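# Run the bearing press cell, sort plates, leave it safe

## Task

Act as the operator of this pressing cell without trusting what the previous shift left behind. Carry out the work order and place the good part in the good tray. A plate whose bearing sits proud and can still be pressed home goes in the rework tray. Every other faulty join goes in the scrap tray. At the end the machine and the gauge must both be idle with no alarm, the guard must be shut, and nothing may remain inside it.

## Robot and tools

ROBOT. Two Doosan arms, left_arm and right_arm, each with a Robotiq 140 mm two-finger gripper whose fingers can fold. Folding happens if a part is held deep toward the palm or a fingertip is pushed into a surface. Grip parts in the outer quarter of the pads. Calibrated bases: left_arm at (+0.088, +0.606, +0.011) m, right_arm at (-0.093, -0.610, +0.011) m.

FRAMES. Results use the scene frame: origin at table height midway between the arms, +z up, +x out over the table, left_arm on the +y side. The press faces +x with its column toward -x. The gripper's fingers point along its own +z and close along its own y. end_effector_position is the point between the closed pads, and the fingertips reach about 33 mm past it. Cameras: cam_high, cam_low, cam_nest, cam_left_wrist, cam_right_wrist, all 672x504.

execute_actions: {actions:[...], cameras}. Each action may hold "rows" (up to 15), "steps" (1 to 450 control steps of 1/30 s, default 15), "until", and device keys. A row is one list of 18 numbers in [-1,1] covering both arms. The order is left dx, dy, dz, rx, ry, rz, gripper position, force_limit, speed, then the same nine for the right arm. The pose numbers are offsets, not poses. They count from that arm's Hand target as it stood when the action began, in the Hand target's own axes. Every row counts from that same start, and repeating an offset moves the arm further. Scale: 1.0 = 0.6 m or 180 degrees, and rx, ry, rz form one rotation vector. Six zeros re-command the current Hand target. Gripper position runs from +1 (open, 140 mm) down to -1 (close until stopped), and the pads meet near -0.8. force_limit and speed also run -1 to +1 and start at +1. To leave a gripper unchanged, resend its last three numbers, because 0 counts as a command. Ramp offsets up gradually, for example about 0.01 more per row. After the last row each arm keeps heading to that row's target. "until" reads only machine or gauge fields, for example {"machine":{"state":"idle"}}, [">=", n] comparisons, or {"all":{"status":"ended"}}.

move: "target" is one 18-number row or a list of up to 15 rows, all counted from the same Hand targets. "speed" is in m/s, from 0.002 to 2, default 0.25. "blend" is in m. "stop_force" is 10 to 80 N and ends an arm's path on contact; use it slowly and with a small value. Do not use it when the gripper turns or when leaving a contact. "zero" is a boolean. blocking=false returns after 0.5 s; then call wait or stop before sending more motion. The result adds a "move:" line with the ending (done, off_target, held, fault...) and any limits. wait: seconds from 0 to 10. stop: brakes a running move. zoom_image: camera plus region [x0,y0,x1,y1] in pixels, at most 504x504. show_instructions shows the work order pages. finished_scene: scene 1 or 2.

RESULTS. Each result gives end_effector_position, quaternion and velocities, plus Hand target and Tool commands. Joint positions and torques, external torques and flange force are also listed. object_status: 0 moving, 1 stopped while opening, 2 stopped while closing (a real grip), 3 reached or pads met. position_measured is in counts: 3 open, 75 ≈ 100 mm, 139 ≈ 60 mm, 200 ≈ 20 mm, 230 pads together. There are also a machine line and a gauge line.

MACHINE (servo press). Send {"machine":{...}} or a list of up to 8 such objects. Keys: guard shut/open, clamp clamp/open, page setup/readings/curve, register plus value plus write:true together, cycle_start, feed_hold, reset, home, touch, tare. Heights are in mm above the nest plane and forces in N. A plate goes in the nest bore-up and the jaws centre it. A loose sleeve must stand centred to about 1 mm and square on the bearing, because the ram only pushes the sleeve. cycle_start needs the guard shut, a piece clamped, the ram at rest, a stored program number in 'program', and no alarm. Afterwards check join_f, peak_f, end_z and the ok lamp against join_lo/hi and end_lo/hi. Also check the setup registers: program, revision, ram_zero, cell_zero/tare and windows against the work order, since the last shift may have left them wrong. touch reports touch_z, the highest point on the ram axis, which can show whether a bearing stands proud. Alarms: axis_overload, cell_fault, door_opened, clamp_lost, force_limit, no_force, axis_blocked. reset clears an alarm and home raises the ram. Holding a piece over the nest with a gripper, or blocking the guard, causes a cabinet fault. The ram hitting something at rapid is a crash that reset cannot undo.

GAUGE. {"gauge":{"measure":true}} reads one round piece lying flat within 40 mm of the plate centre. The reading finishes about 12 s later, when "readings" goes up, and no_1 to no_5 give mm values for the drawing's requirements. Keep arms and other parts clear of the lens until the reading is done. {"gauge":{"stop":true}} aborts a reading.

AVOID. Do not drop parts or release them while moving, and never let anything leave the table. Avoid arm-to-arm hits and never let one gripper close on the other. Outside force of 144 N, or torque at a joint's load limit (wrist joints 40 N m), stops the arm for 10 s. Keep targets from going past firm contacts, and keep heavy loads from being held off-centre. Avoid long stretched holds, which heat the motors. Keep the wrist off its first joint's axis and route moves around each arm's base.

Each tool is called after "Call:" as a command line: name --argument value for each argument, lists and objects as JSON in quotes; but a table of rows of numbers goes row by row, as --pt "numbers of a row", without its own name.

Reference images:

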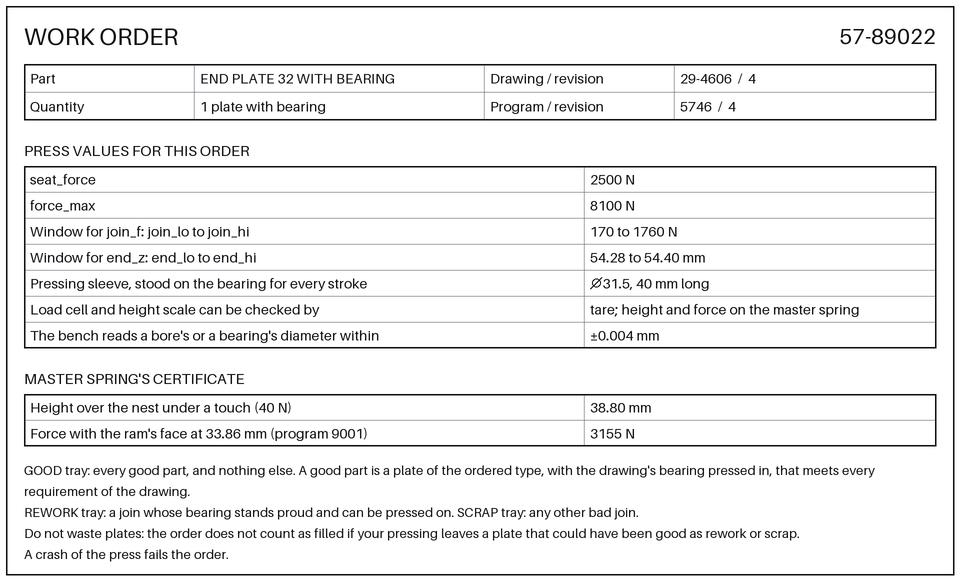

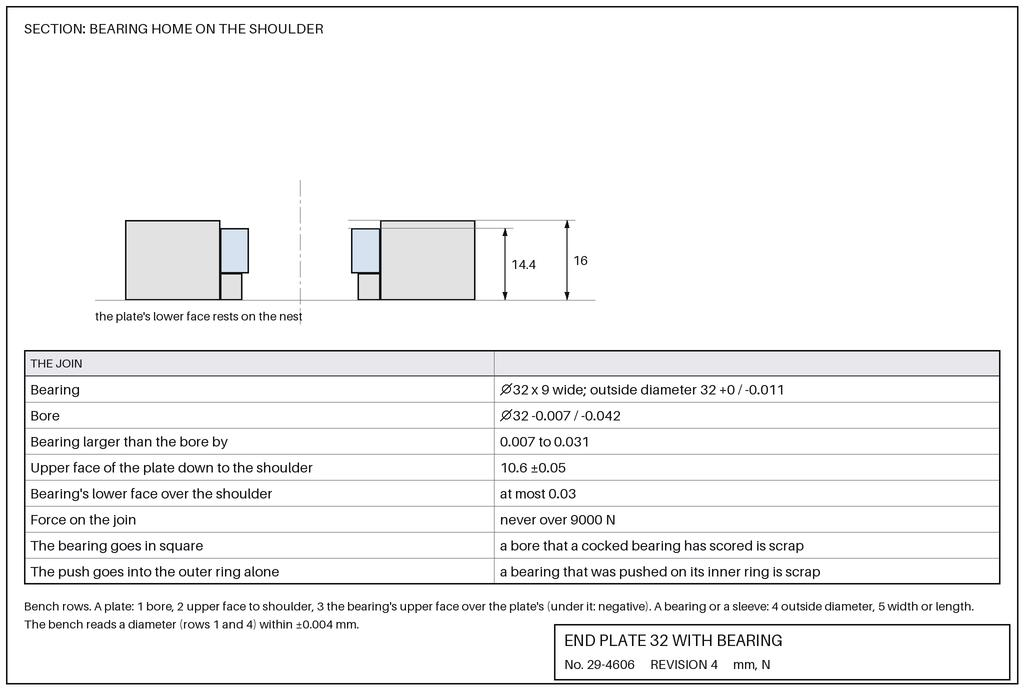

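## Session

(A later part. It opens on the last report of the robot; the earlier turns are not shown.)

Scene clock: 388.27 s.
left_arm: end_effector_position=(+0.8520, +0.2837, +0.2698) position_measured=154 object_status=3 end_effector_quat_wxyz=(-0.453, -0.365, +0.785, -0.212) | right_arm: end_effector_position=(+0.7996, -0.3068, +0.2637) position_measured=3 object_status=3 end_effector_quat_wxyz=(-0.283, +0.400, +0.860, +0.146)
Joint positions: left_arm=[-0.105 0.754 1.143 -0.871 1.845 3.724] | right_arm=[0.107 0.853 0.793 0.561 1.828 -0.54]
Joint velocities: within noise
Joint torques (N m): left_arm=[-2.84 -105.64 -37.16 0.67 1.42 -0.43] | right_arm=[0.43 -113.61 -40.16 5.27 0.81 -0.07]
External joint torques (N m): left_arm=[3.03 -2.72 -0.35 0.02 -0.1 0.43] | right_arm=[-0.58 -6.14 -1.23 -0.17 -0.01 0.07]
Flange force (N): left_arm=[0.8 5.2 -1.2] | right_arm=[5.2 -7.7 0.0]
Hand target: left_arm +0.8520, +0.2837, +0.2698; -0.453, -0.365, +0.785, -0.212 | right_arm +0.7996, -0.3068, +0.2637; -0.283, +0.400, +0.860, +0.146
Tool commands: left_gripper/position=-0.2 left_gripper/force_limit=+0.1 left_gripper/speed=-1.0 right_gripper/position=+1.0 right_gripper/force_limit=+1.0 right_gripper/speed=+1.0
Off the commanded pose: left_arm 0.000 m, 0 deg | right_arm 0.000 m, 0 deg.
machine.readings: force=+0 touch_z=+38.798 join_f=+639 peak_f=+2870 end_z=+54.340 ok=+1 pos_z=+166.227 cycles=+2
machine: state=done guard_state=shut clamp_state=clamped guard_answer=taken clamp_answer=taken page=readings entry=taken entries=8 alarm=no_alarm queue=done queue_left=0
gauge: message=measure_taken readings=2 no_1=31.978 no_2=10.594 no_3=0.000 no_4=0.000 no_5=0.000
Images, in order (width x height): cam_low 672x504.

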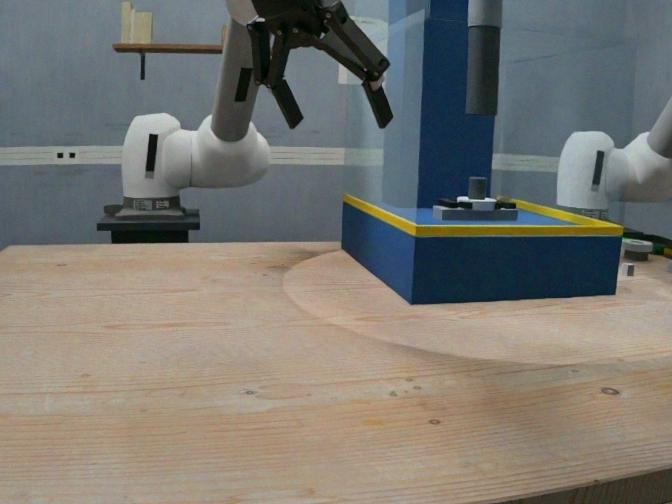

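Call:
execute_actions --actions '[{"machine":{"guard":"open"},"steps":90}]' --cameras '[]'

Call:
move --target '[0.1567,0.2852,0.271,0.1925,0,-0.1111,-0.2,0.1,-1,0,0,0,0,0,0,1,1,1]' --cameras '["cam_left_wrist"]'

Scene clock: 391.63 s.
left_arm: end_effector_position=(+0.8520, +0.2837, +0.2698) position_measured=154 object_status=3 end_effector_quat_wxyz=(-0.453, -0.365, +0.785, -0.212) | right_arm: end_effector_position=(+0.7996, -0.3068, +0.2637) position_measured=3 object_status=3 end_effector_quat_wxyz=(-0.283, +0.400, +0.860, +0.146)
Joint positions: left_arm=[-0.105 0.754 1.143 -0.871 1.845 3.724] | right_arm=[0.107 0.853 0.793 0.561 1.828 -0.54]
Joint velocities: within noise
Joint torques (N m): left_arm=[-3.18 -105.97 -37.41 0.67 1.34 -0.46] | right_arm=[0.41 -113.92 -40.05 5.24 0.87 -0.02]
External joint torques (N m): left_arm=[3.04 -2.76 -0.19 0.01 -0.01 0.46] | right_arm=[-0.58 -6.52 -1.61 -0.11 -0.07 0.02]
Flange force (N): left_arm=[0.8 5.6 -1.0] | right_arm=[5.2 -7.2 -0.6]
Hand target: left_arm +0.8520, +0.2837, +0.2698; -0.453, -0.365, +0.785, -0.212 | right_arm +0.7996, -0.3068, +0.2637; -0.283, +0.400, +0.860, +0.146
Tool commands: left_gripper/position=-0.2 left_gripper/force_limit=+0.1 left_gripper/speed=-1.0 right_gripper/position=+1.0 right_gripper/force_limit=+1.0 right_gripper/speed=+1.0
Off the commanded pose: left_arm 0.000 m, 0 deg | right_arm 0.000 m, 0 deg.
machine.readings: force=+0 touch_z=+38.798 join_f=+639 peak_f=+2870 end_z=+54.340 ok=+1 pos_z=+166.227 cycles=+2
machine: state=done guard_state=open clamp_state=clamped guard_answer=taken clamp_answer=taken page=readings entry=taken entries=8 alarm=no_alarm queue=done queue_left=0
gauge: message=measure_taken readings=2 no_1=31.978 no_2=10.594 no_3=0.000 no_4=0.000 no_5=0.000
No camera images: "cameras" was empty.

Scene clock: 393.53 s.
left_arm: end_effector_position=(+0.6002, +0.2498, +0.2695) position_measured=154 object_status=3 end_effector_quat_wxyz=(+0.353, +0.612, -0.612, +0.355) | right_arm: end_effector_position=(+0.7996, -0.3068, +0.2637) position_measured=3 object_status=3 end_effector_quat_wxyz=(-0.283, +0.400, +0.860, +0.146)
Joint positions: left_arm=[-0.161 0.121 2.112 -1.245 1.113 3.675] | right_arm=[0.107 0.853 0.793 0.561 1.828 -0.54]
Joint velocities: within noise
Joint torques (N m): left_arm=[-2.99 -41.66 -30.95 -0.98 1.16 -0.41] | right_arm=[1.25 -113.77 -40.03 5.38 0.85 -0.05]
External joint torques (N m): left_arm=[2.95 -2.4 -0.4 0.19 0.08 0.41] | right_arm=[-1.4 -6.39 -1.5 -0.27 -0.06 0.05]
Flange force (N): left_arm=[-1.1 1.7 -6.9] | right_arm=[4.6 -7.8 -0.8]
Hand target: left_arm +0.6002, +0.2498, +0.2695; +0.353, +0.612, -0.612, +0.355 | right_arm +0.7996, -0.3068, +0.2637; -0.283, +0.400, +0.860, +0.146
Off the commanded pose: left_arm 0.000 m, 0 deg | right_arm 0.000 m, 0 deg.
machine.readings: force=+0 touch_z=+38.798 join_f=+639 peak_f=+2870 end_z=+54.340 ok=+1 pos_z=+166.227 cycles=+2
machine: state=done guard_state=open clamp_state=clamped guard_answer=taken clamp_answer=taken page=readings entry=taken entries=8 alarm=no_alarm queue=done queue_left=0
gauge: message=measure_taken readings=2 no_1=31.978 no_2=10.594 no_3=0.000 no_4=0.000 no_5=0.000
move: done
camera_calibration:
cam_left_wrist: T_world_to_cam=[[-0.999925, -0.00354222, 0.0117372, 0.604969], [-0.0102729, 0.764605, -0.644418, -0.010867], [-0.00669168, -0.64449, -0.764584, 0.514522], [0, 0, 0, 1]] pos_world=[0.608255, 0.342056, 0.379291]
Images, in order (width x height): cam_left_wrist 672x504.

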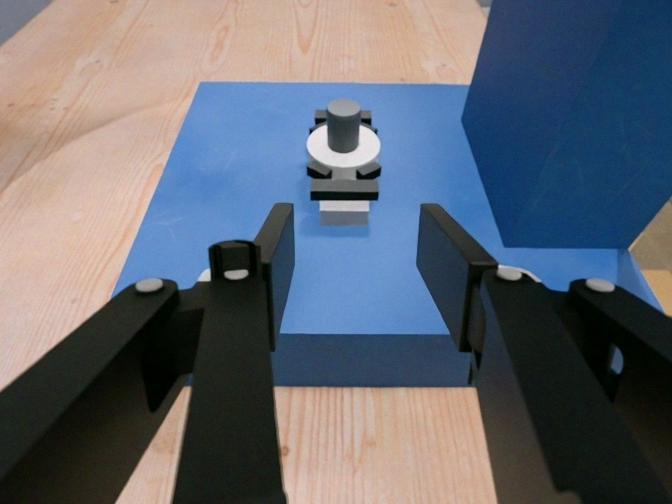

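Call:
move --pt "0.055 0 0.247 0 0 0 -0.2 0.1 -1 0 0 0 0 0 0 1 1 1" --pt "0.055 0 0.4136 0 0 0 -0.2 0.1 -1 0 0 0 0 0 0 1 1 1" --speed '[0.15,0.05]' --cameras '["cam_left_wrist"]'

Call:
execute_actions --actions '[{"rows":[[0,0,0,0,0,0,-1,0.2,-0.9,0,0,0,0,0,0,1,1,1]],"steps":90}]' --cameras '["cam_left_wrist"]'

Call:
move --pt "0.0433 0 -0.025 0 0 0 -1 0.2 -0.9 0 0 0 0 0 0 1 1 1" --pt "0.0433 0 -0.358 0 0 0 -1 0.2 -0.9 0 0 0 0 0 0 1 1 1" --speed '[0.04,0.15]' --cameras '["cam_left_wrist","cam_nest"]'

Scene clock: 397.17 s.
left_arm: end_effector_position=(+0.6004, +0.0182, +0.1745) position_measured=154 object_status=3 end_effector_quat_wxyz=(+0.353, +0.612, -0.612, +0.355) | right_arm: end_effector_position=(+0.7996, -0.3068, +0.2637) position_measured=3 object_status=3 end_effector_quat_wxyz=(-0.283, +0.400, +0.860, +0.146)
Joint positions: left_arm=[-0.549 0.344 2.042 -1.582 0.805 3.802] | right_arm=[0.107 0.853 0.793 0.561 1.828 -0.54]
Joint velocities: within noise
Joint torques (N m): left_arm=[-3.45 -58.57 -26.16 -1.55 1.48 -0.53] | right_arm=[0.79 -114.16 -40.07 5.27 0.82 -0.02]
External joint torques (N m): left_arm=[3.29 -4.09 -1.11 0.1 0.02 0.53] | right_arm=[-0.99 -5.76 -1.41 -0.16 -0.03 0.02]
Flange force (N): left_arm=[1.0 -0.3 -8.0] | right_arm=[4.3 -6.6 -0.8]
Hand target: left_arm +0.6004, +0.0182, +0.1744; +0.353, +0.612, -0.612, +0.355 | right_arm +0.7996, -0.3068, +0.2637; -0.283, +0.400, +0.860, +0.146
Off the commanded pose: left_arm 0.000 m, 0 deg | right_arm 0.000 m, 0 deg.
machine.readings: force=+0 touch_z=+38.798 join_f=+639 peak_f=+2870 end_z=+54.340 ok=+1 pos_z=+166.227 cycles=+2
machine: state=done guard_state=open clamp_state=clamped guard_answer=taken clamp_answer=taken page=readings entry=taken entries=8 alarm=no_alarm queue=done queue_left=0
gauge: message=measure_taken readings=2 no_1=31.978 no_2=10.594 no_3=0.000 no_4=0.000 no_5=0.000
move: done
camera_calibration:
cam_left_wrist: T_world_to_cam=[[-0.999926, -0.00360692, 0.011661, 0.605393], [-0.0102732, 0.764604, -0.644419, 0.104997], [-0.00659169, -0.64449, -0.764584, 0.292563], [0, 0, 0, 1]] pos_world=[0.608355, 0.110456, 0.284291]
Images, in order (width x height): cam_left_wrist 672x504.

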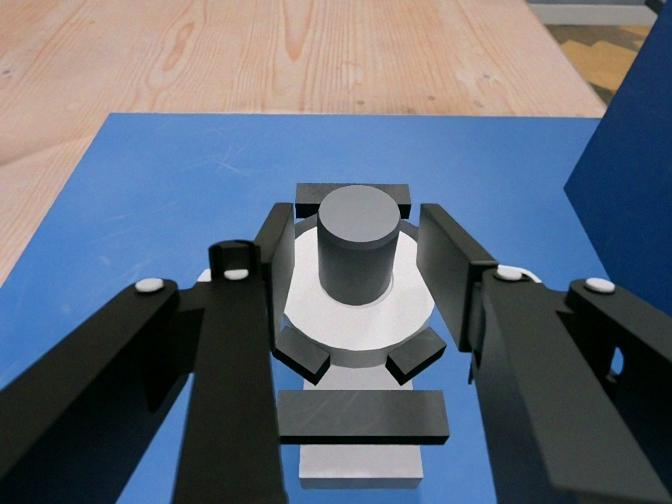

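Scene clock: 400.37 s.
left_arm: end_effector_position=(+0.6004, +0.0182, +0.1744) position_measured=185 object_status=2 end_effector_quat_wxyz=(+0.353, +0.612, -0.612, +0.355) | right_arm: end_effector_position=(+0.7996, -0.3068, +0.2637) position_measured=3 object_status=3 end_effector_quat_wxyz=(-0.283, +0.400, +0.860, +0.146)
Joint positions: left_arm=[-0.549 0.344 2.042 -1.582 0.805 3.802] | right_arm=[0.107 0.853 0.793 0.561 1.828 -0.54]
Joint velocities: within noise
Joint torques (N m): left_arm=[-8.3 -50.72 -26.17 -1.12 0.18 -0.39] | right_arm=[0.55 -113.86 -39.78 5.27 0.87 -0.03]
External joint torques (N m): left_arm=[8.15 -11.76 -1.08 -0.32 1.32 0.39] | right_arm=[-0.71 -5.82 -1.53 -0.18 -0.07 0.03]
Flange force (N): left_arm=[3.1 3.1 -23.7] | right_arm=[4.4 -6.2 -0.8]
Hand target: left_arm +0.6004, +0.0182, +0.1744; +0.353, +0.612, -0.612, +0.355 | right_arm +0.7996, -0.3068, +0.2637; -0.283, +0.400, +0.860, +0.146
Off the commanded pose: left_arm 0.000 m, 0 deg | right_arm 0.000 m, 0 deg.
machine.readings: force=+0 touch_z=+38.798 join_f=+639 peak_f=+2870 end_z=+54.340 ok=+1 pos_z=+166.227 cycles=+2
machine: state=done guard_state=open clamp_state=clamped guard_answer=taken clamp_answer=taken page=readings entry=taken entries=8 alarm=no_alarm queue=done queue_left=0
gauge: message=measure_taken readings=2 no_1=31.978 no_2=10.594 no_3=0.000 no_4=0.000 no_5=0.000
camera_calibration:
cam_left_wrist: T_world_to_cam=[[-0.999926, -0.00360692, 0.011661, 0.605394], [-0.0102732, 0.764604, -0.644419, 0.104933], [-0.00659169, -0.64449, -0.764584, 0.292486], [0, 0, 0, 1]] pos_world=[0.608355, 0.110456, 0.284191]
Images, in order (width x height): cam_left_wrist 672x504.

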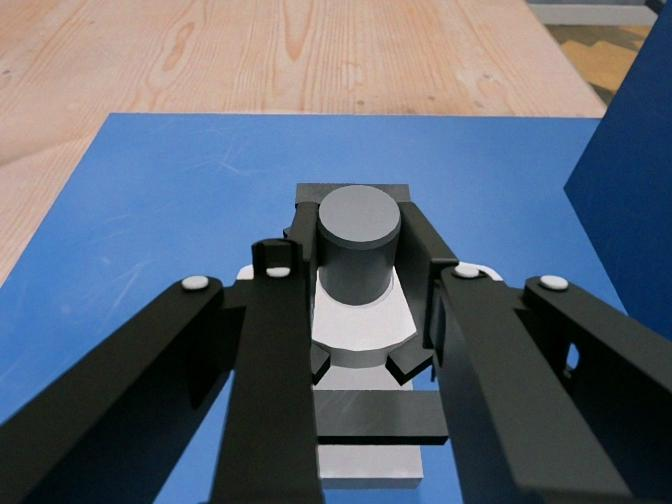

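Scene clock: 402.87 s.
left_arm: end_effector_position=(+0.6001, +0.1914, +0.3040) position_measured=185 object_status=2 end_effector_quat_wxyz=(+0.353, +0.612, -0.612, +0.355) | right_arm: end_effector_position=(+0.7996, -0.3068, +0.2637) position_measured=3 object_status=3 end_effector_quat_wxyz=(-0.283, +0.400, +0.860, +0.146)
Joint positions: left_arm=[-0.269 0.099 2.06 -1.257 1.052 3.566] | right_arm=[0.107 0.853 0.793 0.561 1.828 -0.54]
Joint velocities: within noise
Joint torques (N m): left_arm=[-2.04 -41.88 -34.46 -1.36 1.19 -0.44] | right_arm=[0.37 -113.69 -40.24 5.25 0.82 -0.03]
External joint torques (N m): left_arm=[2.04 -2.35 0.81 0.54 -0.19 0.44] | right_arm=[-0.51 -5.83 -1 -0.17 -0.02 0.03]
Flange force (N): left_arm=[-1.7 3.6 -5.1] | right_arm=[5.0 -7.9 0.5]
Hand target: left_arm +0.6001, +0.1914, +0.3040; +0.353, +0.612, -0.612, +0.355 | right_arm +0.7996, -0.3068, +0.2637; -0.283, +0.400, +0.860, +0.146
Off the commanded pose: left_arm 0.000 m, 0 deg | right_arm 0.000 m, 0 deg.
machine.readings: force=+0 touch_z=+38.798 join_f=+639 peak_f=+2870 end_z=+54.340 ok=+1 pos_z=+166.227 cycles=+2
machine: state=done guard_state=open clamp_state=clamped guard_answer=taken clamp_answer=taken page=readings entry=taken entries=8 alarm=no_alarm queue=done queue_left=0
gauge: message=measure_taken readings=2 no_1=31.978 no_2=10.594 no_3=0.000 no_4=0.000 no_5=0.000
move: done
camera_calibration:
cam_left_wrist: T_world_to_cam=[[-0.999925, -0.00354222, 0.0117372, 0.604257], [-0.0102729, 0.764605, -0.644418, 0.0560173], [-0.00669168, -0.64449, -0.764584, 0.503261], [0, 0, 0, 1]] pos_world=[0.608155, 0.283656, 0.413791]
Images, in order (width x height): cam_nest 672x504, cam_left_wrist 672x504.

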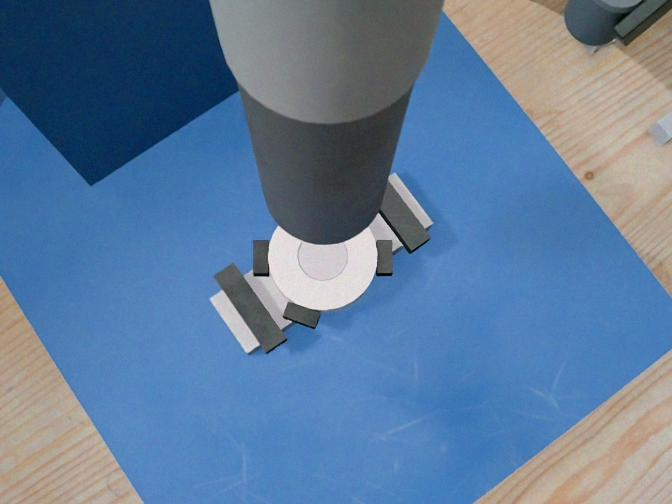

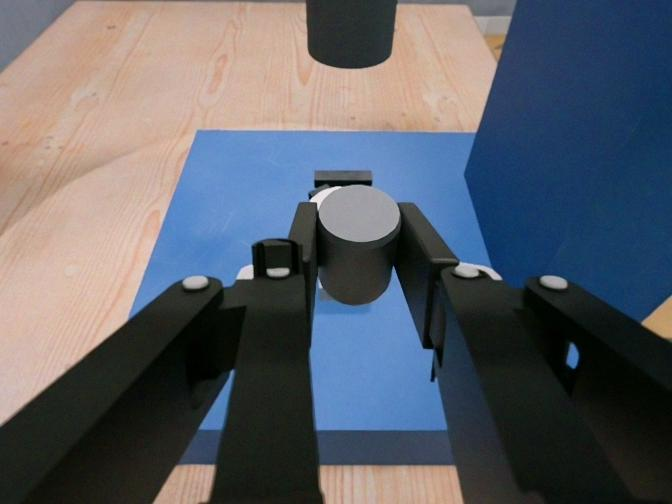

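Call:
move --pt "-0.2518 -0.198 -0.256 0 0 0 -1 0.2 -0.9 0 0 0 0 0 0 1 1 1" --pt "-0.526 -0.198 -0.0977 0 0 0 -1 0.2 -0.9 0 0 0 0 0 0 1 1 1" --speed 0.15 --cameras '["cam_left_wrist"]'

Call:
move --target '[-0.0433,0,0.025,0,0,0,-1,0.2,-0.9,0,0,0,0,0,0,1,1,1]' --speed 0.01 --stop_force 12 --cameras '[]'

Call:
execute_actions --actions '[{"rows":[[0.0006,0,-0.0003,0,0,0,-1,0.2,-0.9,0,0,0,0,0,0,1,1,1]],"steps":15},{"rows":[[0,0,0,0,0,0,0.3,0.2,-0.8,0,0,0,0,0,0,1,1,1]],"steps":75}]' --cameras '["cam_left_wrist"]'

Scene clock: 406.50 s.
left_arm: end_effector_position=(+0.7194, +0.3996, +0.0600) position_measured=185 object_status=2 end_effector_quat_wxyz=(+0.353, +0.612, -0.612, +0.355) | right_arm: end_effector_position=(+0.7996, -0.3068, +0.2637) position_measured=3 object_status=3 end_effector_quat_wxyz=(-0.283, +0.400, +0.860, +0.146)
Joint positions: left_arm=[0.113 0.553 2.001 -1.207 1.181 4.074] | right_arm=[0.107 0.853 0.793 0.561 1.828 -0.54]
Joint velocities: within noise
Joint torques (N m): left_arm=[-3 -74.54 -20.17 -1.02 2.46 -0.52] | right_arm=[0.76 -114.2 -39.92 5.31 0.83 0]
External joint torques (N m): left_arm=[2.96 -0.14 0.3 0.52 -0.5 0.51] | right_arm=[-0.86 -5.99 -1.58 -0.21 -0.02 0]
Flange force (N): left_arm=[-3.0 1.6 -3.9] | right_arm=[4.4 -6.4 -1.0]
Hand target: left_arm +0.7193, +0.3996, +0.0599; +0.353, +0.612, -0.612, +0.355 | right_arm +0.7996, -0.3068, +0.2637; -0.283, +0.400, +0.860, +0.146
Off the commanded pose: left_arm 0.000 m, 0 deg | right_arm 0.000 m, 0 deg.
machine.readings: force=+0 touch_z=+38.798 join_f=+639 peak_f=+2870 end_z=+54.340 ok=+1 pos_z=+166.227 cycles=+2
machine: state=done guard_state=open clamp_state=clamped guard_answer=taken clamp_answer=taken page=readings entry=taken entries=8 alarm=no_alarm queue=done queue_left=0
gauge: message=measure_taken readings=2 no_1=31.978 no_2=10.594 no_3=0.000 no_4=0.000 no_5=0.000
move: done
camera_calibration:
cam_left_wrist: T_world_to_cam=[[-0.999926, -0.00360692, 0.011661, 0.727095], [-0.0102732, 0.764604, -0.644419, -0.259186], [-0.00659169, -0.64449, -0.764584, 0.451611], [0, 0, 0, 1]] pos_world=[0.727355, 0.491856, 0.169791]
Images, in order (width x height): cam_left_wrist 672x504.

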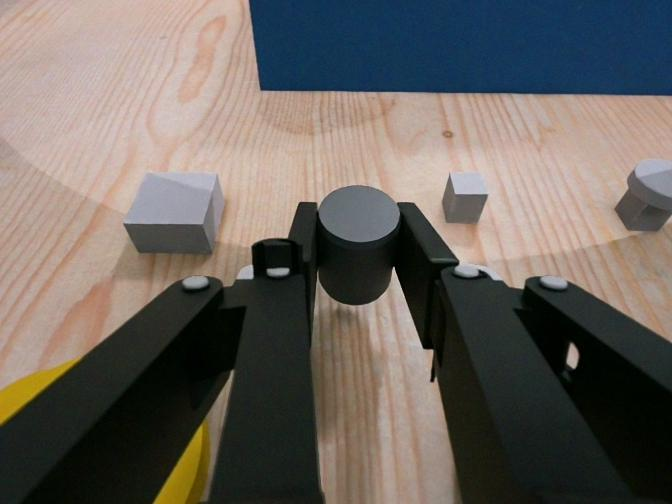

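Scene clock: 409.23 s.
left_arm: end_effector_position=(+0.7194, +0.3995, +0.0387) position_measured=185 object_status=2 end_effector_quat_wxyz=(+0.354, +0.612, -0.612, +0.355) | right_arm: end_effector_position=(+0.7996, -0.3068, +0.2637) position_measured=3 object_status=3 end_effector_quat_wxyz=(-0.283, +0.400, +0.860, +0.146)
Joint positions: left_arm=[0.113 0.585 2.004 -1.221 1.169 4.11] | right_arm=[0.107 0.853 0.793 0.561 1.828 -0.54]
Joint velocities: within noise
Joint torques (N m): left_arm=[-5.15 -60.18 -14.84 1.21 -3.47 -0.58] | right_arm=[0.4 -114.1 -39.96 5.25 0.8 -0.03]
External joint torques (N m): left_arm=[5.13 -15.58 -3.62 -1.71 5.46 0.58] | right_arm=[-0.51 -6.3 -1.58 -0.14 0.01 0.03]
Flange force (N): left_arm=[17.0 7.2 -20.7] | right_arm=[5.0 -6.7 -0.7]
Hand target: left_arm +0.7194, +0.3995, +0.0387; +0.354, +0.612, -0.612, +0.355 (not the last commanded pose) | right_arm +0.7996, -0.3068, +0.2637; -0.283, +0.400, +0.860, +0.146
Off the commanded pose: left_arm 0.009 m, 0 deg | right_arm 0.000 m, 0 deg.
machine.readings: force=+0 touch_z=+38.798 join_f=+639 peak_f=+2870 end_z=+54.340 ok=+1 pos_z=+166.227 cycles=+2
machine: state=done guard_state=open clamp_state=clamped guard_answer=taken clamp_answer=taken page=readings entry=taken entries=8 alarm=no_alarm queue=done queue_left=0
gauge: message=measure_taken readings=2 no_1=31.978 no_2=10.594 no_3=0.000 no_4=0.000 no_5=0.000
move: contact (left_arm)
No camera images: "cameras" was empty.

Scene clock: 412.43 s.
left_arm: end_effector_position=(+0.7194, +0.3995, +0.0391) position_measured=91 object_status=3 end_effector_quat_wxyz=(+0.354, +0.612, -0.612, +0.355) | right_arm: end_effector_position=(+0.7996, -0.3068, +0.2637) position_measured=3 object_status=3 end_effector_quat_wxyz=(-0.283, +0.400, +0.860, +0.146)
Joint positions: left_arm=[0.113 0.584 2.004 -1.221 1.169 4.109] | right_arm=[0.107 0.853 0.793 0.561 1.828 -0.54]
Joint velocities: within noise
Joint torques (N m): left_arm=[-2.75 -73.88 -19.1 -0.75 1.86 -0.4] | right_arm=[0.99 -114 -39.92 5.26 0.85 -0.03]
External joint torques (N m): left_arm=[2.58 -2.25 0.54 0.26 0.13 0.4] | right_arm=[-1.19 -5.39 -1.32 -0.19 -0.06 0.04]
External joint torques at the end of the 1st action: left_arm=[1.46 -6.34 -1.77 -1.05 1.66 0.5] | right_arm=[-1.05 -5.85 -1.41 -0.15 -0.03 0.03]
Flange force (N): left_arm=[0.4 3.8 -5.0] | right_arm=[3.8 -6.3 -0.8]
Flange force at the end of the 1st action (N): left_arm=[6.9 2.9 -6.4] | right_arm=[4.3 -6.8 -0.7]
Hand target: left_arm +0.7194, +0.3995, +0.0391; +0.354, +0.612, -0.612, +0.355 | right_arm +0.7996, -0.3068, +0.2637; -0.283, +0.400, +0.860, +0.146
Off the commanded pose: left_arm 0.000 m, 0 deg | right_arm 0.000 m, 0 deg.
machine.readings: force=+0 touch_z=+38.798 join_f=+639 peak_f=+2870 end_z=+54.340 ok=+1 pos_z=+166.227 cycles=+2
machine: state=done guard_state=open clamp_state=clamped guard_answer=taken clamp_answer=taken page=readings entry=taken entries=8 alarm=no_alarm queue=done queue_left=0
gauge: message=measure_taken readings=2 no_1=31.978 no_2=10.594 no_3=0.000 no_4=0.000 no_5=0.000
camera_calibration:
cam_left_wrist: T_world_to_cam=[[-0.999927, -0.00352582, 0.0115981, 0.727409], [-0.0101735, 0.764332, -0.644743, -0.272468], [-0.00659158, -0.644814, -0.764311, 0.435684], [0, 0, 0, 1]] pos_world=[0.727455, 0.491755, 0.14889]
Images, in order (width x height): cam_left_wrist 672x504.

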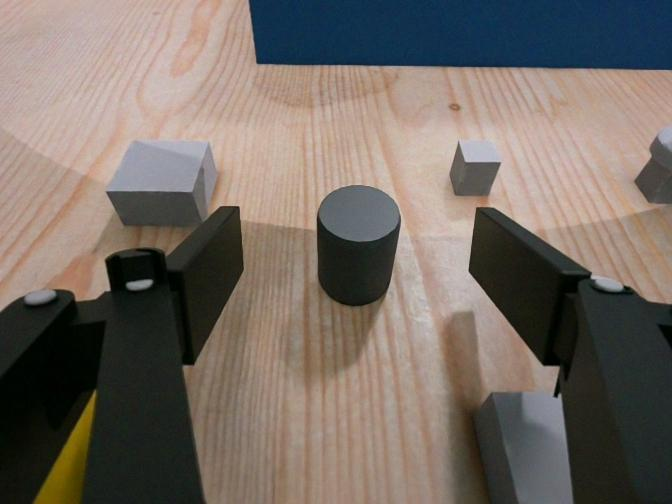

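Call:
execute_actions --actions '[{"machine":{"clamp":"open"},"steps":5}]' --cameras '[]'

Call:
move --pt "0.2887 0 -0.1667 0 0 0 0.3 0.2 -0.8 0 0 0 0 0 0 1 1 1" --pt "0.458 0.199 0.0233 0 0 0 0.3 0.2 -0.8 0 0 0 0 0 0 1 1 1" --pt "0.4757 0.1945 0.2205 0 0 0 0.3 0.2 -0.8 0 0 0 0 0 0 1 1 1" --pt "0.4757 0.1945 0.4705 0 0 0 0.3 0.2 -0.8 0 0 0 0 0 0 1 1 1" --speed '[0.2,0.2,0.15,0.06]' --blend '[0.03,0.03,0,0]' --cameras '["cam_left_wrist"]'

Scene clock: 413.10 s.
left_arm: end_effector_position=(+0.7194, +0.3995, +0.0391) position_measured=91 object_status=3 end_effector_quat_wxyz=(+0.354, +0.612, -0.612, +0.355) | right_arm: end_effector_position=(+0.7996, -0.3068, +0.2637) position_measured=3 object_status=3 end_effector_quat_wxyz=(-0.283, +0.400, +0.860, +0.146)
Joint positions: left_arm=[0.113 0.584 2.004 -1.221 1.169 4.109] | right_arm=[0.107 0.853 0.793 0.561 1.828 -0.54]
Joint velocities: within noise
Joint torques (N m): left_arm=[-3.05 -73.8 -18.95 -0.71 1.82 -0.43] | right_arm=[0.93 -114.06 -39.94 5.28 0.85 -0.06]
External joint torques (N m): left_arm=[2.84 -2.23 0.36 0.21 0.17 0.43] | right_arm=[-1.01 -7.01 -1.95 -0.12 -0.05 0.06]
Flange force (N): left_arm=[0.2 3.5 -5.4] | right_arm=[5.2 -7.1 -1.4]
Hand target: left_arm +0.7194, +0.3995, +0.0391; +0.354, +0.612, -0.612, +0.355 | right_arm +0.7996, -0.3068, +0.2637; -0.283, +0.400, +0.860, +0.146
Tool commands: left_gripper/position=+0.3 left_gripper/force_limit=+0.2 left_gripper/speed=-0.8 right_gripper/position=+1.0 right_gripper/force_limit=+1.0 right_gripper/speed=+1.0
Off the commanded pose: left_arm 0.000 m, 0 deg | right_arm 0.000 m, 0 deg.
machine.readings: force=+0 touch_z=+38.798 join_f=+639 peak_f=+2870 end_z=+54.340 ok=+1 pos_z=+166.227 cycles=+2
machine: state=idle guard_state=open clamp_state=between guard_answer=taken clamp_answer=taken page=readings entry=taken entries=8 alarm=no_alarm queue=running queue_left=0
gauge: message=measure_taken readings=2 no_1=31.978 no_2=10.594 no_3=0.000 no_4=0.000 no_5=0.000
No camera images: "cameras" was empty.

Scene clock: 418.77 s.
left_arm: end_effector_position=(+0.6026, +0.0125, +0.1457) position_measured=91 object_status=3 end_effector_quat_wxyz=(+0.354, +0.612, -0.612, +0.355) | right_arm: end_effector_position=(+0.7996, -0.3068, +0.2637) position_measured=3 object_status=3 end_effector_quat_wxyz=(-0.283, +0.400, +0.860, +0.146)
Joint positions: left_arm=[-0.555 0.389 2.048 -1.636 0.804 3.873] | right_arm=[0.107 0.853 0.793 0.561 1.828 -0.54]
Joint velocities: within noise
Joint torques (N m): left_arm=[-2.62 -61.81 -24.97 -1.59 1.58 -0.41] | right_arm=[0.75 -114.1 -39.9 5.24 0.88 -0.02]
External joint torques (N m): left_arm=[2.51 -3.27 -0.51 0.1 0.03 0.41] | right_arm=[-0.88 -5.81 -1.51 -0.14 -0.08 0.02]
Flange force (N): left_arm=[0.8 0.3 -6.5] | right_arm=[4.3 -6.3 -0.8]
Hand target: left_arm +0.6025, +0.0125, +0.1457; +0.354, +0.612, -0.612, +0.355 | right_arm +0.7996, -0.3068, +0.2637; -0.283, +0.400, +0.860, +0.146
Off the commanded pose: left_arm 0.000 m, 0 deg | right_arm 0.000 m, 0 deg.
machine.readings: force=+0 touch_z=+38.798 join_f=+639 peak_f=+2870 end_z=+54.340 ok=+1 pos_z=+166.227 cycles=+2
machine: state=idle guard_state=open clamp_state=open guard_answer=taken clamp_answer=taken page=readings entry=taken entries=8 alarm=no_alarm queue=done queue_left=0
gauge: message=measure_taken readings=2 no_1=31.978 no_2=10.594 no_3=0.000 no_4=0.000 no_5=0.000
move: done
camera_calibration:
cam_left_wrist: T_world_to_cam=[[-0.999927, -0.00352582, 0.0115981, 0.607917], [-0.0101735, 0.764332, -0.644743, 0.0907926], [-0.00659158, -0.644814, -0.764311, 0.266911], [0, 0, 0, 1]] pos_world=[0.610555, 0.104855, 0.25549]
Images, in order (width x height): cam_left_wrist 672x504.

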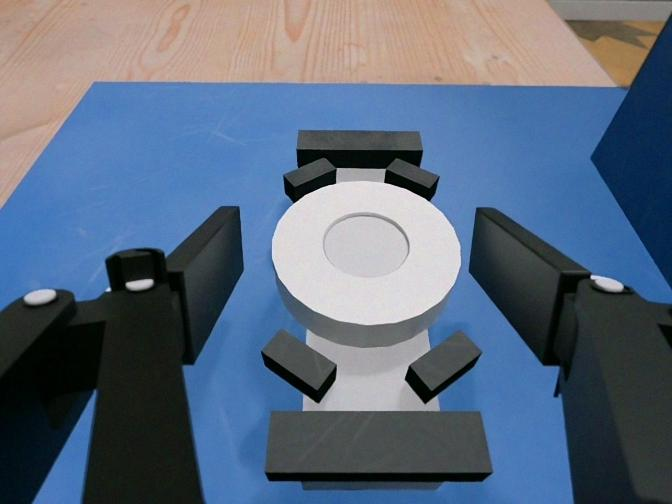

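Call:
execute_actions --actions '[{"rows":[[0,0.005,0,0,0,0,0.3,0.2,-0.8,0,0,0,0,0,0,1,1,1]],"steps":15},{"rows":[[0,0,0,0,0,0,-1,0.2,-0.9,0,0,0,0,0,0,1,1,1]],"steps":80}]' --cameras '["cam_left_wrist"]'

Call:
move --pt "0.0433 0 -0.025 0 0 0 -1 0.2 -0.9 0 0 0 0 0 0 1 1 1" --pt "-0.053 0 -0.3274 0 0 0 -1 0.2 -0.9 0 0 0 0 0 0 1 1 1" --pt "-0.363 -0.1013 -0.4053 0 0 0 -1 0.2 -0.9 0 0 0 0 0 0 1 1 1" --pt "-0.4263 -0.1013 -0.369 0 0 0 -1 0.2 -0.9 0 0 0 0 0 0 1 1 1" --speed 0.15 --blend '[0.01,0.03,0,0]' --cameras '["cam_left_wrist"]'

Scene clock: 422.33 s.
left_arm: end_effector_position=(+0.5995, +0.0125, +0.1457) position_measured=127 object_status=2 end_effector_quat_wxyz=(+0.354, +0.612, -0.612, +0.355) | right_arm: end_effector_position=(+0.7996, -0.3068, +0.2637) position_measured=3 object_status=3 end_effector_quat_wxyz=(-0.283, +0.400, +0.860, +0.146)
Joint positions: left_arm=[-0.558 0.386 2.053 -1.64 0.802 3.876] | right_arm=[0.107 0.853 0.793 0.561 1.828 -0.54]
Joint velocities: within noise
Joint torques (N m): left_arm=[-5.35 -57.98 -24.02 -1.1 1.1 -0.44] | right_arm=[0.86 -114.01 -40.07 5.28 0.84 -0.05]
External joint torques (N m): left_arm=[5.28 -6.48 -1.37 -0.4 0.52 0.44] | right_arm=[-0.97 -6.65 -1.58 -0.16 -0.04 0.05]
External joint torques at the end of the 1st action: left_arm=[2.67 -2.5 -0.33 -0.03 -0.07 0.4] | right_arm=[-0.65 -6.51 -1.69 -0.16 0 0.09]
Flange force (N): left_arm=[1.6 0.0 -12.8] | right_arm=[5.1 -7.7 -0.7]
Flange force at the end of the 1st action (N): left_arm=[-0.3 -0.1 -5.6] | right_arm=[5.1 -6.8 -0.9]
Hand target: left_arm +0.5995, +0.0125, +0.1457; +0.354, +0.612, -0.612, +0.355 | right_arm +0.7996, -0.3068, +0.2637; -0.283, +0.400, +0.860, +0.146
Off the commanded pose: left_arm 0.000 m, 0 deg | right_arm 0.000 m, 0 deg.
machine.readings: force=+0 touch_z=+38.798 join_f=+639 peak_f=+2870 end_z=+54.340 ok=+1 pos_z=+166.227 cycles=+2
machine: state=idle guard_state=open clamp_state=open guard_answer=taken clamp_answer=taken page=readings entry=taken entries=8 alarm=no_alarm queue=done queue_left=0
gauge: message=measure_taken readings=2 no_1=31.978 no_2=10.594 no_3=0.000 no_4=0.000 no_5=0.000
camera_calibration:
cam_left_wrist: T_world_to_cam=[[-0.999927, -0.00352582, 0.0115981, 0.604918], [-0.0101735, 0.764332, -0.644743, 0.0906976], [-0.00659158, -0.644814, -0.764311, 0.266815], [0, 0, 0, 1]] pos_world=[0.607555, 0.104855, 0.25539]
Images, in order (width x height): cam_left_wrist 672x504.

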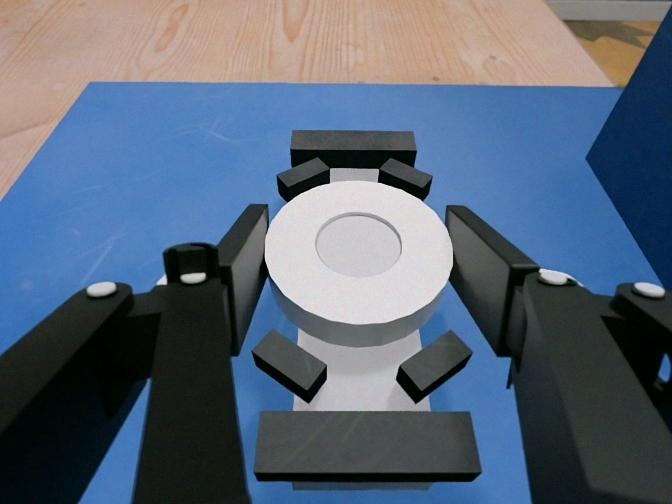

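Scene clock: 425.90 s.
left_arm: end_effector_position=(+0.6605, +0.3319, +0.0344) position_measured=127 object_status=2 end_effector_quat_wxyz=(+0.354, +0.612, -0.612, +0.355) | right_arm: end_effector_position=(+0.7996, -0.3068, +0.2637) position_measured=3 object_status=3 end_effector_quat_wxyz=(-0.283, +0.400, +0.860, +0.146)
Joint positions: left_arm=[0.003 0.534 2.132 -1.344 1.096 4.174] | right_arm=[0.107 0.853 0.793 0.561 1.828 -0.54]
Joint velocities: within noise
Joint torques (N m): left_arm=[-6.82 -48.25 0.03 6.67 -3.38 -0.07] | right_arm=[0.32 -113.9 -40.07 5.22 0.83 -0.11]
External joint torques (N m): left_arm=[6.57 -20.57 -15.76 -7.36 5.47 0.07] | right_arm=[-0.51 -5.69 -1.24 -0.14 -0.03 0.11]
Flange force (N): left_arm=[25.3 -10.3 -20.6] | right_arm=[4.7 -6.7 -0.2]
Hand target: left_arm +0.6605, +0.3319, +0.0344; +0.354, +0.612, -0.612, +0.355 | right_arm +0.7996, -0.3068, +0.2637; -0.283, +0.400, +0.860, +0.146
Off the commanded pose: left_arm 0.000 m, 0 deg | right_arm 0.000 m, 0 deg.
machine.readings: force=+0 touch_z=+38.798 join_f=+639 peak_f=+2870 end_z=+54.340 ok=+1 pos_z=+166.227 cycles=+2
machine: state=idle guard_state=open clamp_state=open guard_answer=taken clamp_answer=taken page=readings entry=taken entries=8 alarm=no_alarm queue=done queue_left=0
gauge: message=measure_taken readings=2 no_1=31.978 no_2=10.594 no_3=0.000 no_4=0.000 no_5=0.000
move: done
camera_calibration:
cam_left_wrist: T_world_to_cam=[[-0.999927, -0.00359208, 0.0115213, 0.668369], [-0.0101736, 0.764422, -0.644636, -0.224558], [-0.00649151, -0.644706, -0.764403, 0.38808], [0, 0, 0, 1]] pos_world=[0.668555, 0.424256, 0.14419]
Images, in order (width x height): cam_left_wrist 672x504.

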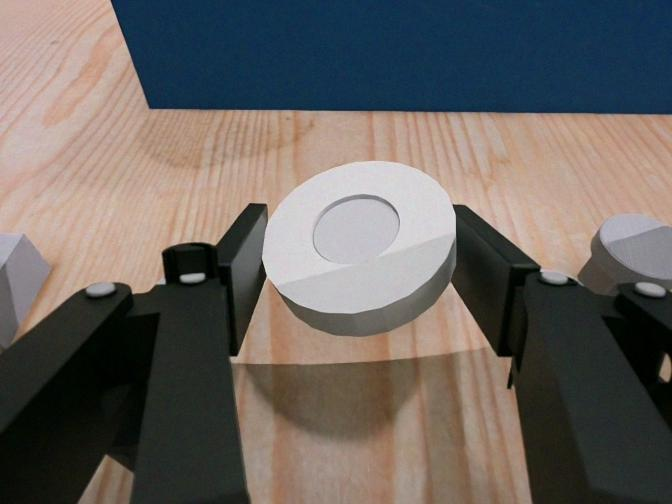

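Call:
move --target '[0.1443,0,-0.0833,0,0,0,-1,0.2,-0.9,0,0,0,0,0,0,1,1,1]' --speed 0.05 --cameras '["cam_left_wrist"]'

Scene clock: 428.33 s.
left_arm: end_effector_position=(+0.6603, +0.3321, +0.1343) position_measured=127 object_status=2 end_effector_quat_wxyz=(+0.354, +0.612, -0.612, +0.355) | right_arm: end_effector_position=(+0.7996, -0.3068, +0.2637) position_measured=3 object_status=3 end_effector_quat_wxyz=(-0.283, +0.400, +0.860, +0.146)
Joint positions: left_arm=[0.003 0.375 2.103 -1.256 1.146 3.973] | right_arm=[0.107 0.853 0.793 0.561 1.828 -0.54]
Joint velocities: within noise
Joint torques (N m): left_arm=[-3.01 -59.59 -22.97 -0.91 2.11 -0.41] | right_arm=[0.43 -113.55 -39.91 5.33 0.84 -0.02]
External joint torques (N m): left_arm=[2.91 -1.16 0.15 0.24 -0.32 0.41] | right_arm=[-0.56 -6.47 -1.51 -0.23 -0.04 0.02]
Flange force (N): left_arm=[-1.9 1.8 -4.9] | right_arm=[5.2 -7.4 -0.4]
Hand target: left_arm +0.6603, +0.3321, +0.1343; +0.354, +0.612, -0.612, +0.355 | right_arm +0.7996, -0.3068, +0.2637; -0.283, +0.400, +0.860, +0.146
Off the commanded pose: left_arm 0.000 m, 0 deg | right_arm 0.000 m, 0 deg.
machine.readings: force=+0 touch_z=+38.798 join_f=+639 peak_f=+2870 end_z=+54.340 ok=+1 pos_z=+166.227 cycles=+2
machine: state=idle guard_state=open clamp_state=open guard_answer=taken clamp_answer=taken page=readings entry=taken entries=8 alarm=no_alarm queue=done queue_left=0
gauge: message=measure_taken readings=2 no_1=31.978 no_2=10.594 no_3=0.000 no_4=0.000 no_5=0.000
move: done
camera_calibration:
cam_left_wrist: T_world_to_cam=[[-0.999927, -0.00352582, 0.0115981, 0.666973], [-0.0101735, 0.764332, -0.644743, -0.160314], [-0.00659158, -0.644814, -0.764311, 0.464585], [0, 0, 0, 1]] pos_world=[0.668355, 0.424455, 0.24399]
Images, in order (width x height): cam_left_wrist 672x504.

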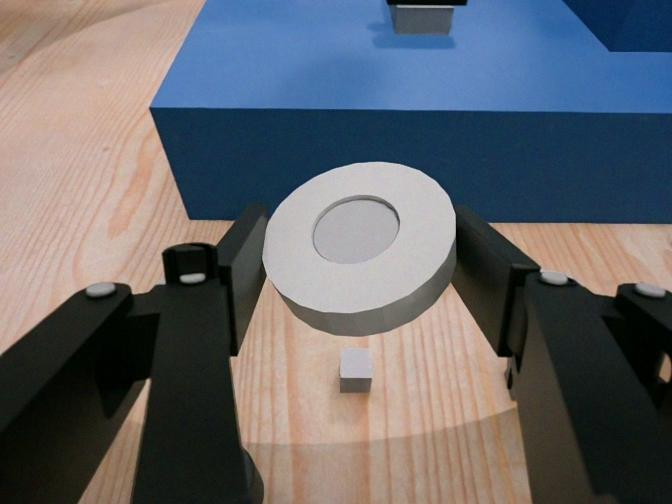

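Call:
move --pt "-0.135 0 -0.1864 0 0 0 -1 0.2 -0.9 0 0 0 0 0 0 1 1 1" --pt "-0.2217 0 -0.1364 0 0 0 -1 0.2 -0.9 0 0 0 0 0 0 1 1 1" --speed '[0.15,0.06]' --cameras '["cam_left_wrist"]'

Call:
move --target '[-0.0289,0,0.0167,0,0,0,-1,0.2,-0.9,0,0,0,0,0,0,1,1,1]' --speed 0.005 --stop_force 15 --cameras '["cam_left_wrist"]'

Scene clock: 430.93 s.
left_arm: end_effector_position=(+0.6605, +0.4694, +0.0598) position_measured=127 object_status=2 end_effector_quat_wxyz=(+0.354, +0.612, -0.612, +0.355) | right_arm: end_effector_position=(+0.7996, -0.3068, +0.2637) position_measured=3 object_status=3 end_effector_quat_wxyz=(-0.283, +0.400, +0.860, +0.146)
Joint positions: left_arm=[0.239 0.51 2.089 -1.127 1.226 4.148] | right_arm=[0.107 0.853 0.793 0.561 1.828 -0.54]
Joint velocities: within noise
Joint torques (N m): left_arm=[-2.6 -66.01 -18.12 -0.44 2.42 -0.51] | right_arm=[0.32 -114.21 -39.91 5.29 0.82 -0.02]
External joint torques (N m): left_arm=[2.66 -2.8 0.18 0.18 -0.37 0.51] | right_arm=[-0.46 -5.86 -1.55 -0.19 -0.02 0.02]
Flange force (N): left_arm=[1.1 4.4 -4.8] | right_arm=[4.6 -6.0 -0.8]
Hand target: left_arm +0.6605, +0.4693, +0.0598; +0.354, +0.612, -0.612, +0.355 | right_arm +0.7996, -0.3068, +0.2637; -0.283, +0.400, +0.860, +0.146
Off the commanded pose: left_arm 0.000 m, 0 deg | right_arm 0.000 m, 0 deg.
machine.readings: force=+0 touch_z=+38.798 join_f=+639 peak_f=+2870 end_z=+54.340 ok=+1 pos_z=+166.227 cycles=+2
machine: state=idle guard_state=open clamp_state=open guard_answer=taken clamp_answer=taken page=readings entry=taken entries=8 alarm=no_alarm queue=done queue_left=0
gauge: message=measure_taken readings=2 no_1=31.978 no_2=10.594 no_3=0.000 no_4=0.000 no_5=0.000
move: done
camera_calibration:
cam_left_wrist: T_world_to_cam=[[-0.999927, -0.00359055, 0.0115219, 0.668469], [-0.0101738, 0.764331, -0.644744, -0.313148], [-0.00649158, -0.644814, -0.764312, 0.496122], [0, 0, 0, 1]] pos_world=[0.668455, 0.561655, 0.16959]
Images, in order (width x height): cam_left_wrist 672x504.

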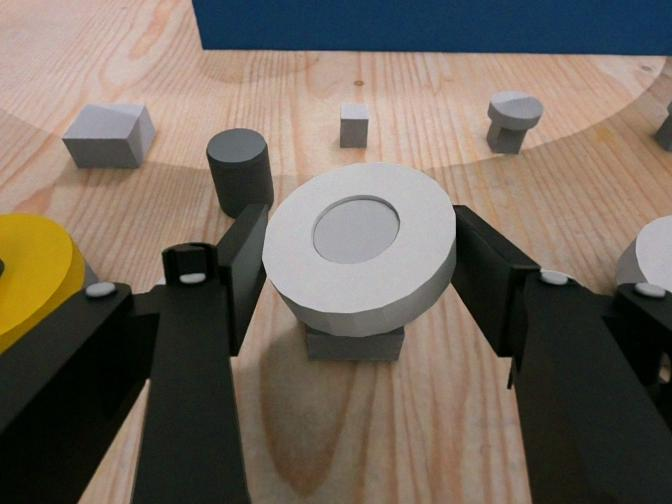

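Scene clock: 435.03 s.
left_arm: end_effector_position=(+0.6605, +0.4693, +0.0424) position_measured=127 object_status=2 end_effector_quat_wxyz=(+0.354, +0.612, -0.612, +0.355) | right_arm: end_effector_position=(+0.7996, -0.3068, +0.2637) position_measured=3 object_status=3 end_effector_quat_wxyz=(-0.283, +0.400, +0.860, +0.146)
Joint positions: left_arm=[0.239 0.538 2.092 -1.138 1.213 4.178] | right_arm=[0.107 0.853 0.793 0.561 1.828 -0.54]
Joint velocities: within noise
Joint torques (N m): left_arm=[-5.06 -57.24 -12.83 1.65 -2.46 -0.73] | right_arm=[0.38 -114.18 -39.96 5.27 0.8 0.01]
External joint torques (N m): left_arm=[4.73 -12.87 -3.92 -1.94 4.56 0.73] | right_arm=[-0.52 -5.99 -1.54 -0.16 -0.01 -0.01]
Flange force (N): left_arm=[15.5 5.1 -18.1] | right_arm=[4.7 -6.4 -0.7]
Hand target: left_arm +0.6605, +0.4693, +0.0424; +0.354, +0.612, -0.612, +0.355 (not the last commanded pose) | right_arm +0.7996, -0.3068, +0.2637; -0.283, +0.400, +0.860, +0.146
Off the commanded pose: left_arm 0.003 m, 0 deg | right_arm 0.000 m, 0 deg.
machine.readings: force=+0 touch_z=+38.798 join_f=+639 peak_f=+2870 end_z=+54.340 ok=+1 pos_z=+166.227 cycles=+2
machine: state=idle guard_state=open clamp_state=open guard_answer=taken clamp_answer=taken page=readings entry=taken entries=8 alarm=no_alarm queue=done queue_left=0
gauge: message=measure_taken readings=2 no_1=31.978 no_2=10.594 no_3=0.000 no_4=0.000 no_5=0.000
move: contact (left_arm)
camera_calibration:
cam_left_wrist: T_world_to_cam=[[-0.999929, -0.00357733, 0.0113815, 0.668786], [-0.010074, 0.76424, -0.644853, -0.324352], [-0.00639133, -0.644922, -0.764222, 0.482662], [0, 0, 0, 1]] pos_world=[0.668555, 0.561555, 0.15209]
Images, in order (width x height): cam_left_wrist 672x504.

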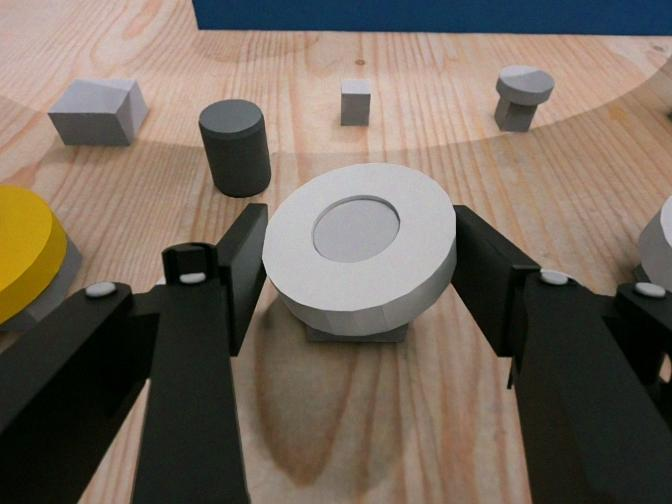

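Call:
execute_actions --actions '[{"rows":[[0,0,0,0,0,0,0.3,0.2,-1,0,0,0,0,0,0,1,1,1]],"steps":80}]' --cameras '["cam_left_wrist"]'

Scene clock: 438.00 s.
left_arm: end_effector_position=(+0.6605, +0.4693, +0.0424) position_measured=91 object_status=3 end_effector_quat_wxyz=(+0.354, +0.612, -0.612, +0.355) | right_arm: end_effector_position=(+0.7996, -0.3068, +0.2637) position_measured=3 object_status=3 end_effector_quat_wxyz=(-0.283, +0.400, +0.860, +0.146)
Joint positions: left_arm=[0.239 0.538 2.092 -1.138 1.213 4.178] | right_arm=[0.107 0.853 0.793 0.561 1.828 -0.54]
Joint velocities: within noise
Joint torques (N m): left_arm=[-2.65 -67.44 -16.43 -0.28 2.14 -0.4] | right_arm=[0.79 -113.86 -39.81 5.27 0.84 -0.03]
External joint torques (N m): left_arm=[2.53 -2.87 -0.35 0 -0.06 0.4] | right_arm=[-0.9 -6.45 -1.7 -0.16 -0.04 0.03]
Flange force (N): left_arm=[1.6 3.1 -5.2] | right_arm=[4.8 -6.9 -1.0]
Hand target: left_arm +0.6605, +0.4693, +0.0424; +0.354, +0.612, -0.612, +0.355 | right_arm +0.7996, -0.3068, +0.2637; -0.283, +0.400, +0.860, +0.146
Off the commanded pose: left_arm 0.000 m, 0 deg | right_arm 0.000 m, 0 deg.
machine.readings: force=+0 touch_z=+38.798 join_f=+639 peak_f=+2870 end_z=+54.340 ok=+1 pos_z=+166.227 cycles=+2
machine: state=idle guard_state=open clamp_state=open guard_answer=taken clamp_answer=taken page=readings entry=taken entries=8 alarm=no_alarm queue=done queue_left=0
gauge: message=measure_taken readings=2 no_1=31.978 no_2=10.594 no_3=0.000 no_4=0.000 no_5=0.000
camera_calibration:
cam_left_wrist: T_world_to_cam=[[-0.999928, -0.00351259, 0.0114577, 0.668737], [-0.0100737, 0.764241, -0.644853, -0.324353], [-0.00649133, -0.644922, -0.764221, 0.482729], [0, 0, 0, 1]] pos_world=[0.668555, 0.561555, 0.15209]
Images, in order (width x height): cam_left_wrist 672x504.

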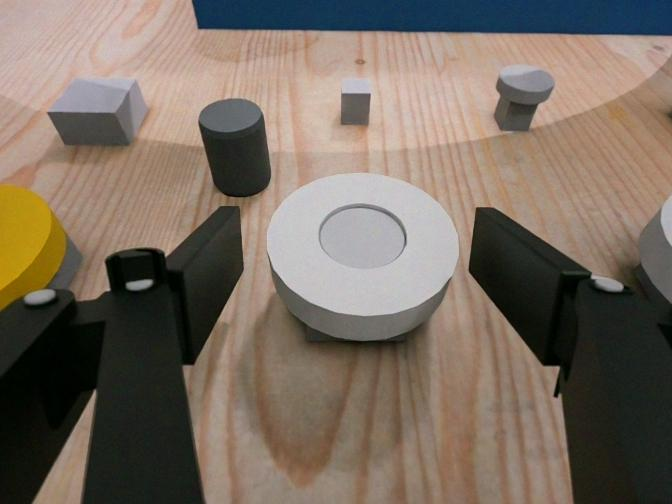

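Call:
move --pt "0.202 0 -0.1167 0 0 0 0.3 0.2 -0.8 0 0 0 0 0 0 1 1 1" --pt "0.2098 0.0017 -0.1034 0 -0.333 0 0.3 0.2 -0.8 0 0 0 0 0 0 1 1 1" --speed '[0.1,0.25]' --cameras '["cam_left_wrist"]'

Scene clock: 442.13 s.
left_arm: end_effector_position=(+0.6592, +0.4604, +0.1824) position_measured=91 object_status=3 end_effector_quat_wxyz=(+0.000, +0.707, -0.707, +0.002) | right_arm: end_effector_position=(+0.7996, -0.3068, +0.2637) position_measured=3 object_status=3 end_effector_quat_wxyz=(-0.283, +0.400, +0.860, +0.146)
Joint positions: left_arm=[-0.269 0.152 1.906 -0.003 1.081 2.836] | right_arm=[0.107 0.853 0.793 0.561 1.828 -0.54]
Joint velocities: within noise
Joint torques (N m): left_arm=[-1.93 -50.7 -36.82 3.64 0.01 -0.27] | right_arm=[0.67 -114.13 -39.97 5.31 0.8 0.02]
External joint torques (N m): left_arm=[1.85 -2.4 -0.57 0.15 -0.04 0.27] | right_arm=[-0.83 -5.47 -1.32 -0.23 -0.01 -0.02]
Flange force (N): left_arm=[-4.1 1.5 -2.5] | right_arm=[4.1 -6.4 -0.6]
Hand target: left_arm +0.6592, +0.4604, +0.1824; +0.000, +0.707, -0.707, +0.002 | right_arm +0.7996, -0.3068, +0.2637; -0.283, +0.400, +0.860, +0.146
Off the commanded pose: left_arm 0.000 m, 0 deg | right_arm 0.000 m, 0 deg.
machine.readings: force=+0 touch_z=+38.798 join_f=+639 peak_f=+2870 end_z=+54.340 ok=+1 pos_z=+166.227 cycles=+2
machine: state=idle guard_state=open clamp_state=open guard_answer=taken clamp_answer=taken page=readings entry=taken entries=8 alarm=no_alarm queue=done queue_left=0
gauge: message=measure_taken readings=2 no_1=31.978 no_2=10.594 no_3=0.000 no_4=0.000 no_5=0.000
move: done
camera_calibration:
cam_left_wrist: T_world_to_cam=[[-0.999905, -0.0136482, 0.00168015, 0.672172], [-0.0122749, 0.940947, 0.338332, -0.48656], [-0.00619855, 0.338279, -0.941025, 0.163482], [0, 0, 0, 1]] pos_world=[0.667149, 0.411698, 0.31733]
Images, in order (width x height): cam_left_wrist 672x504.

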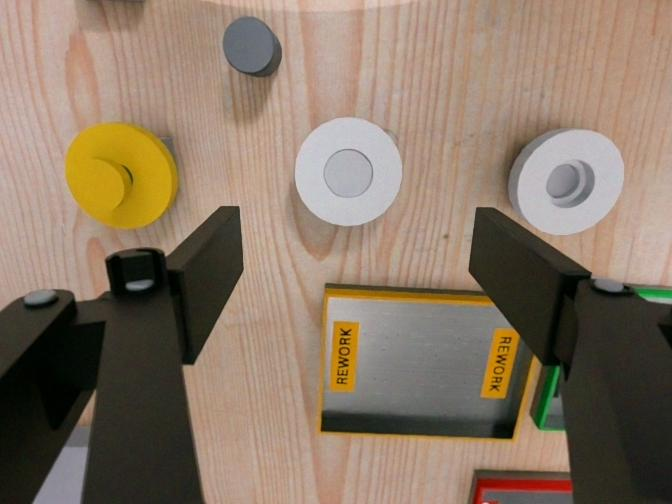

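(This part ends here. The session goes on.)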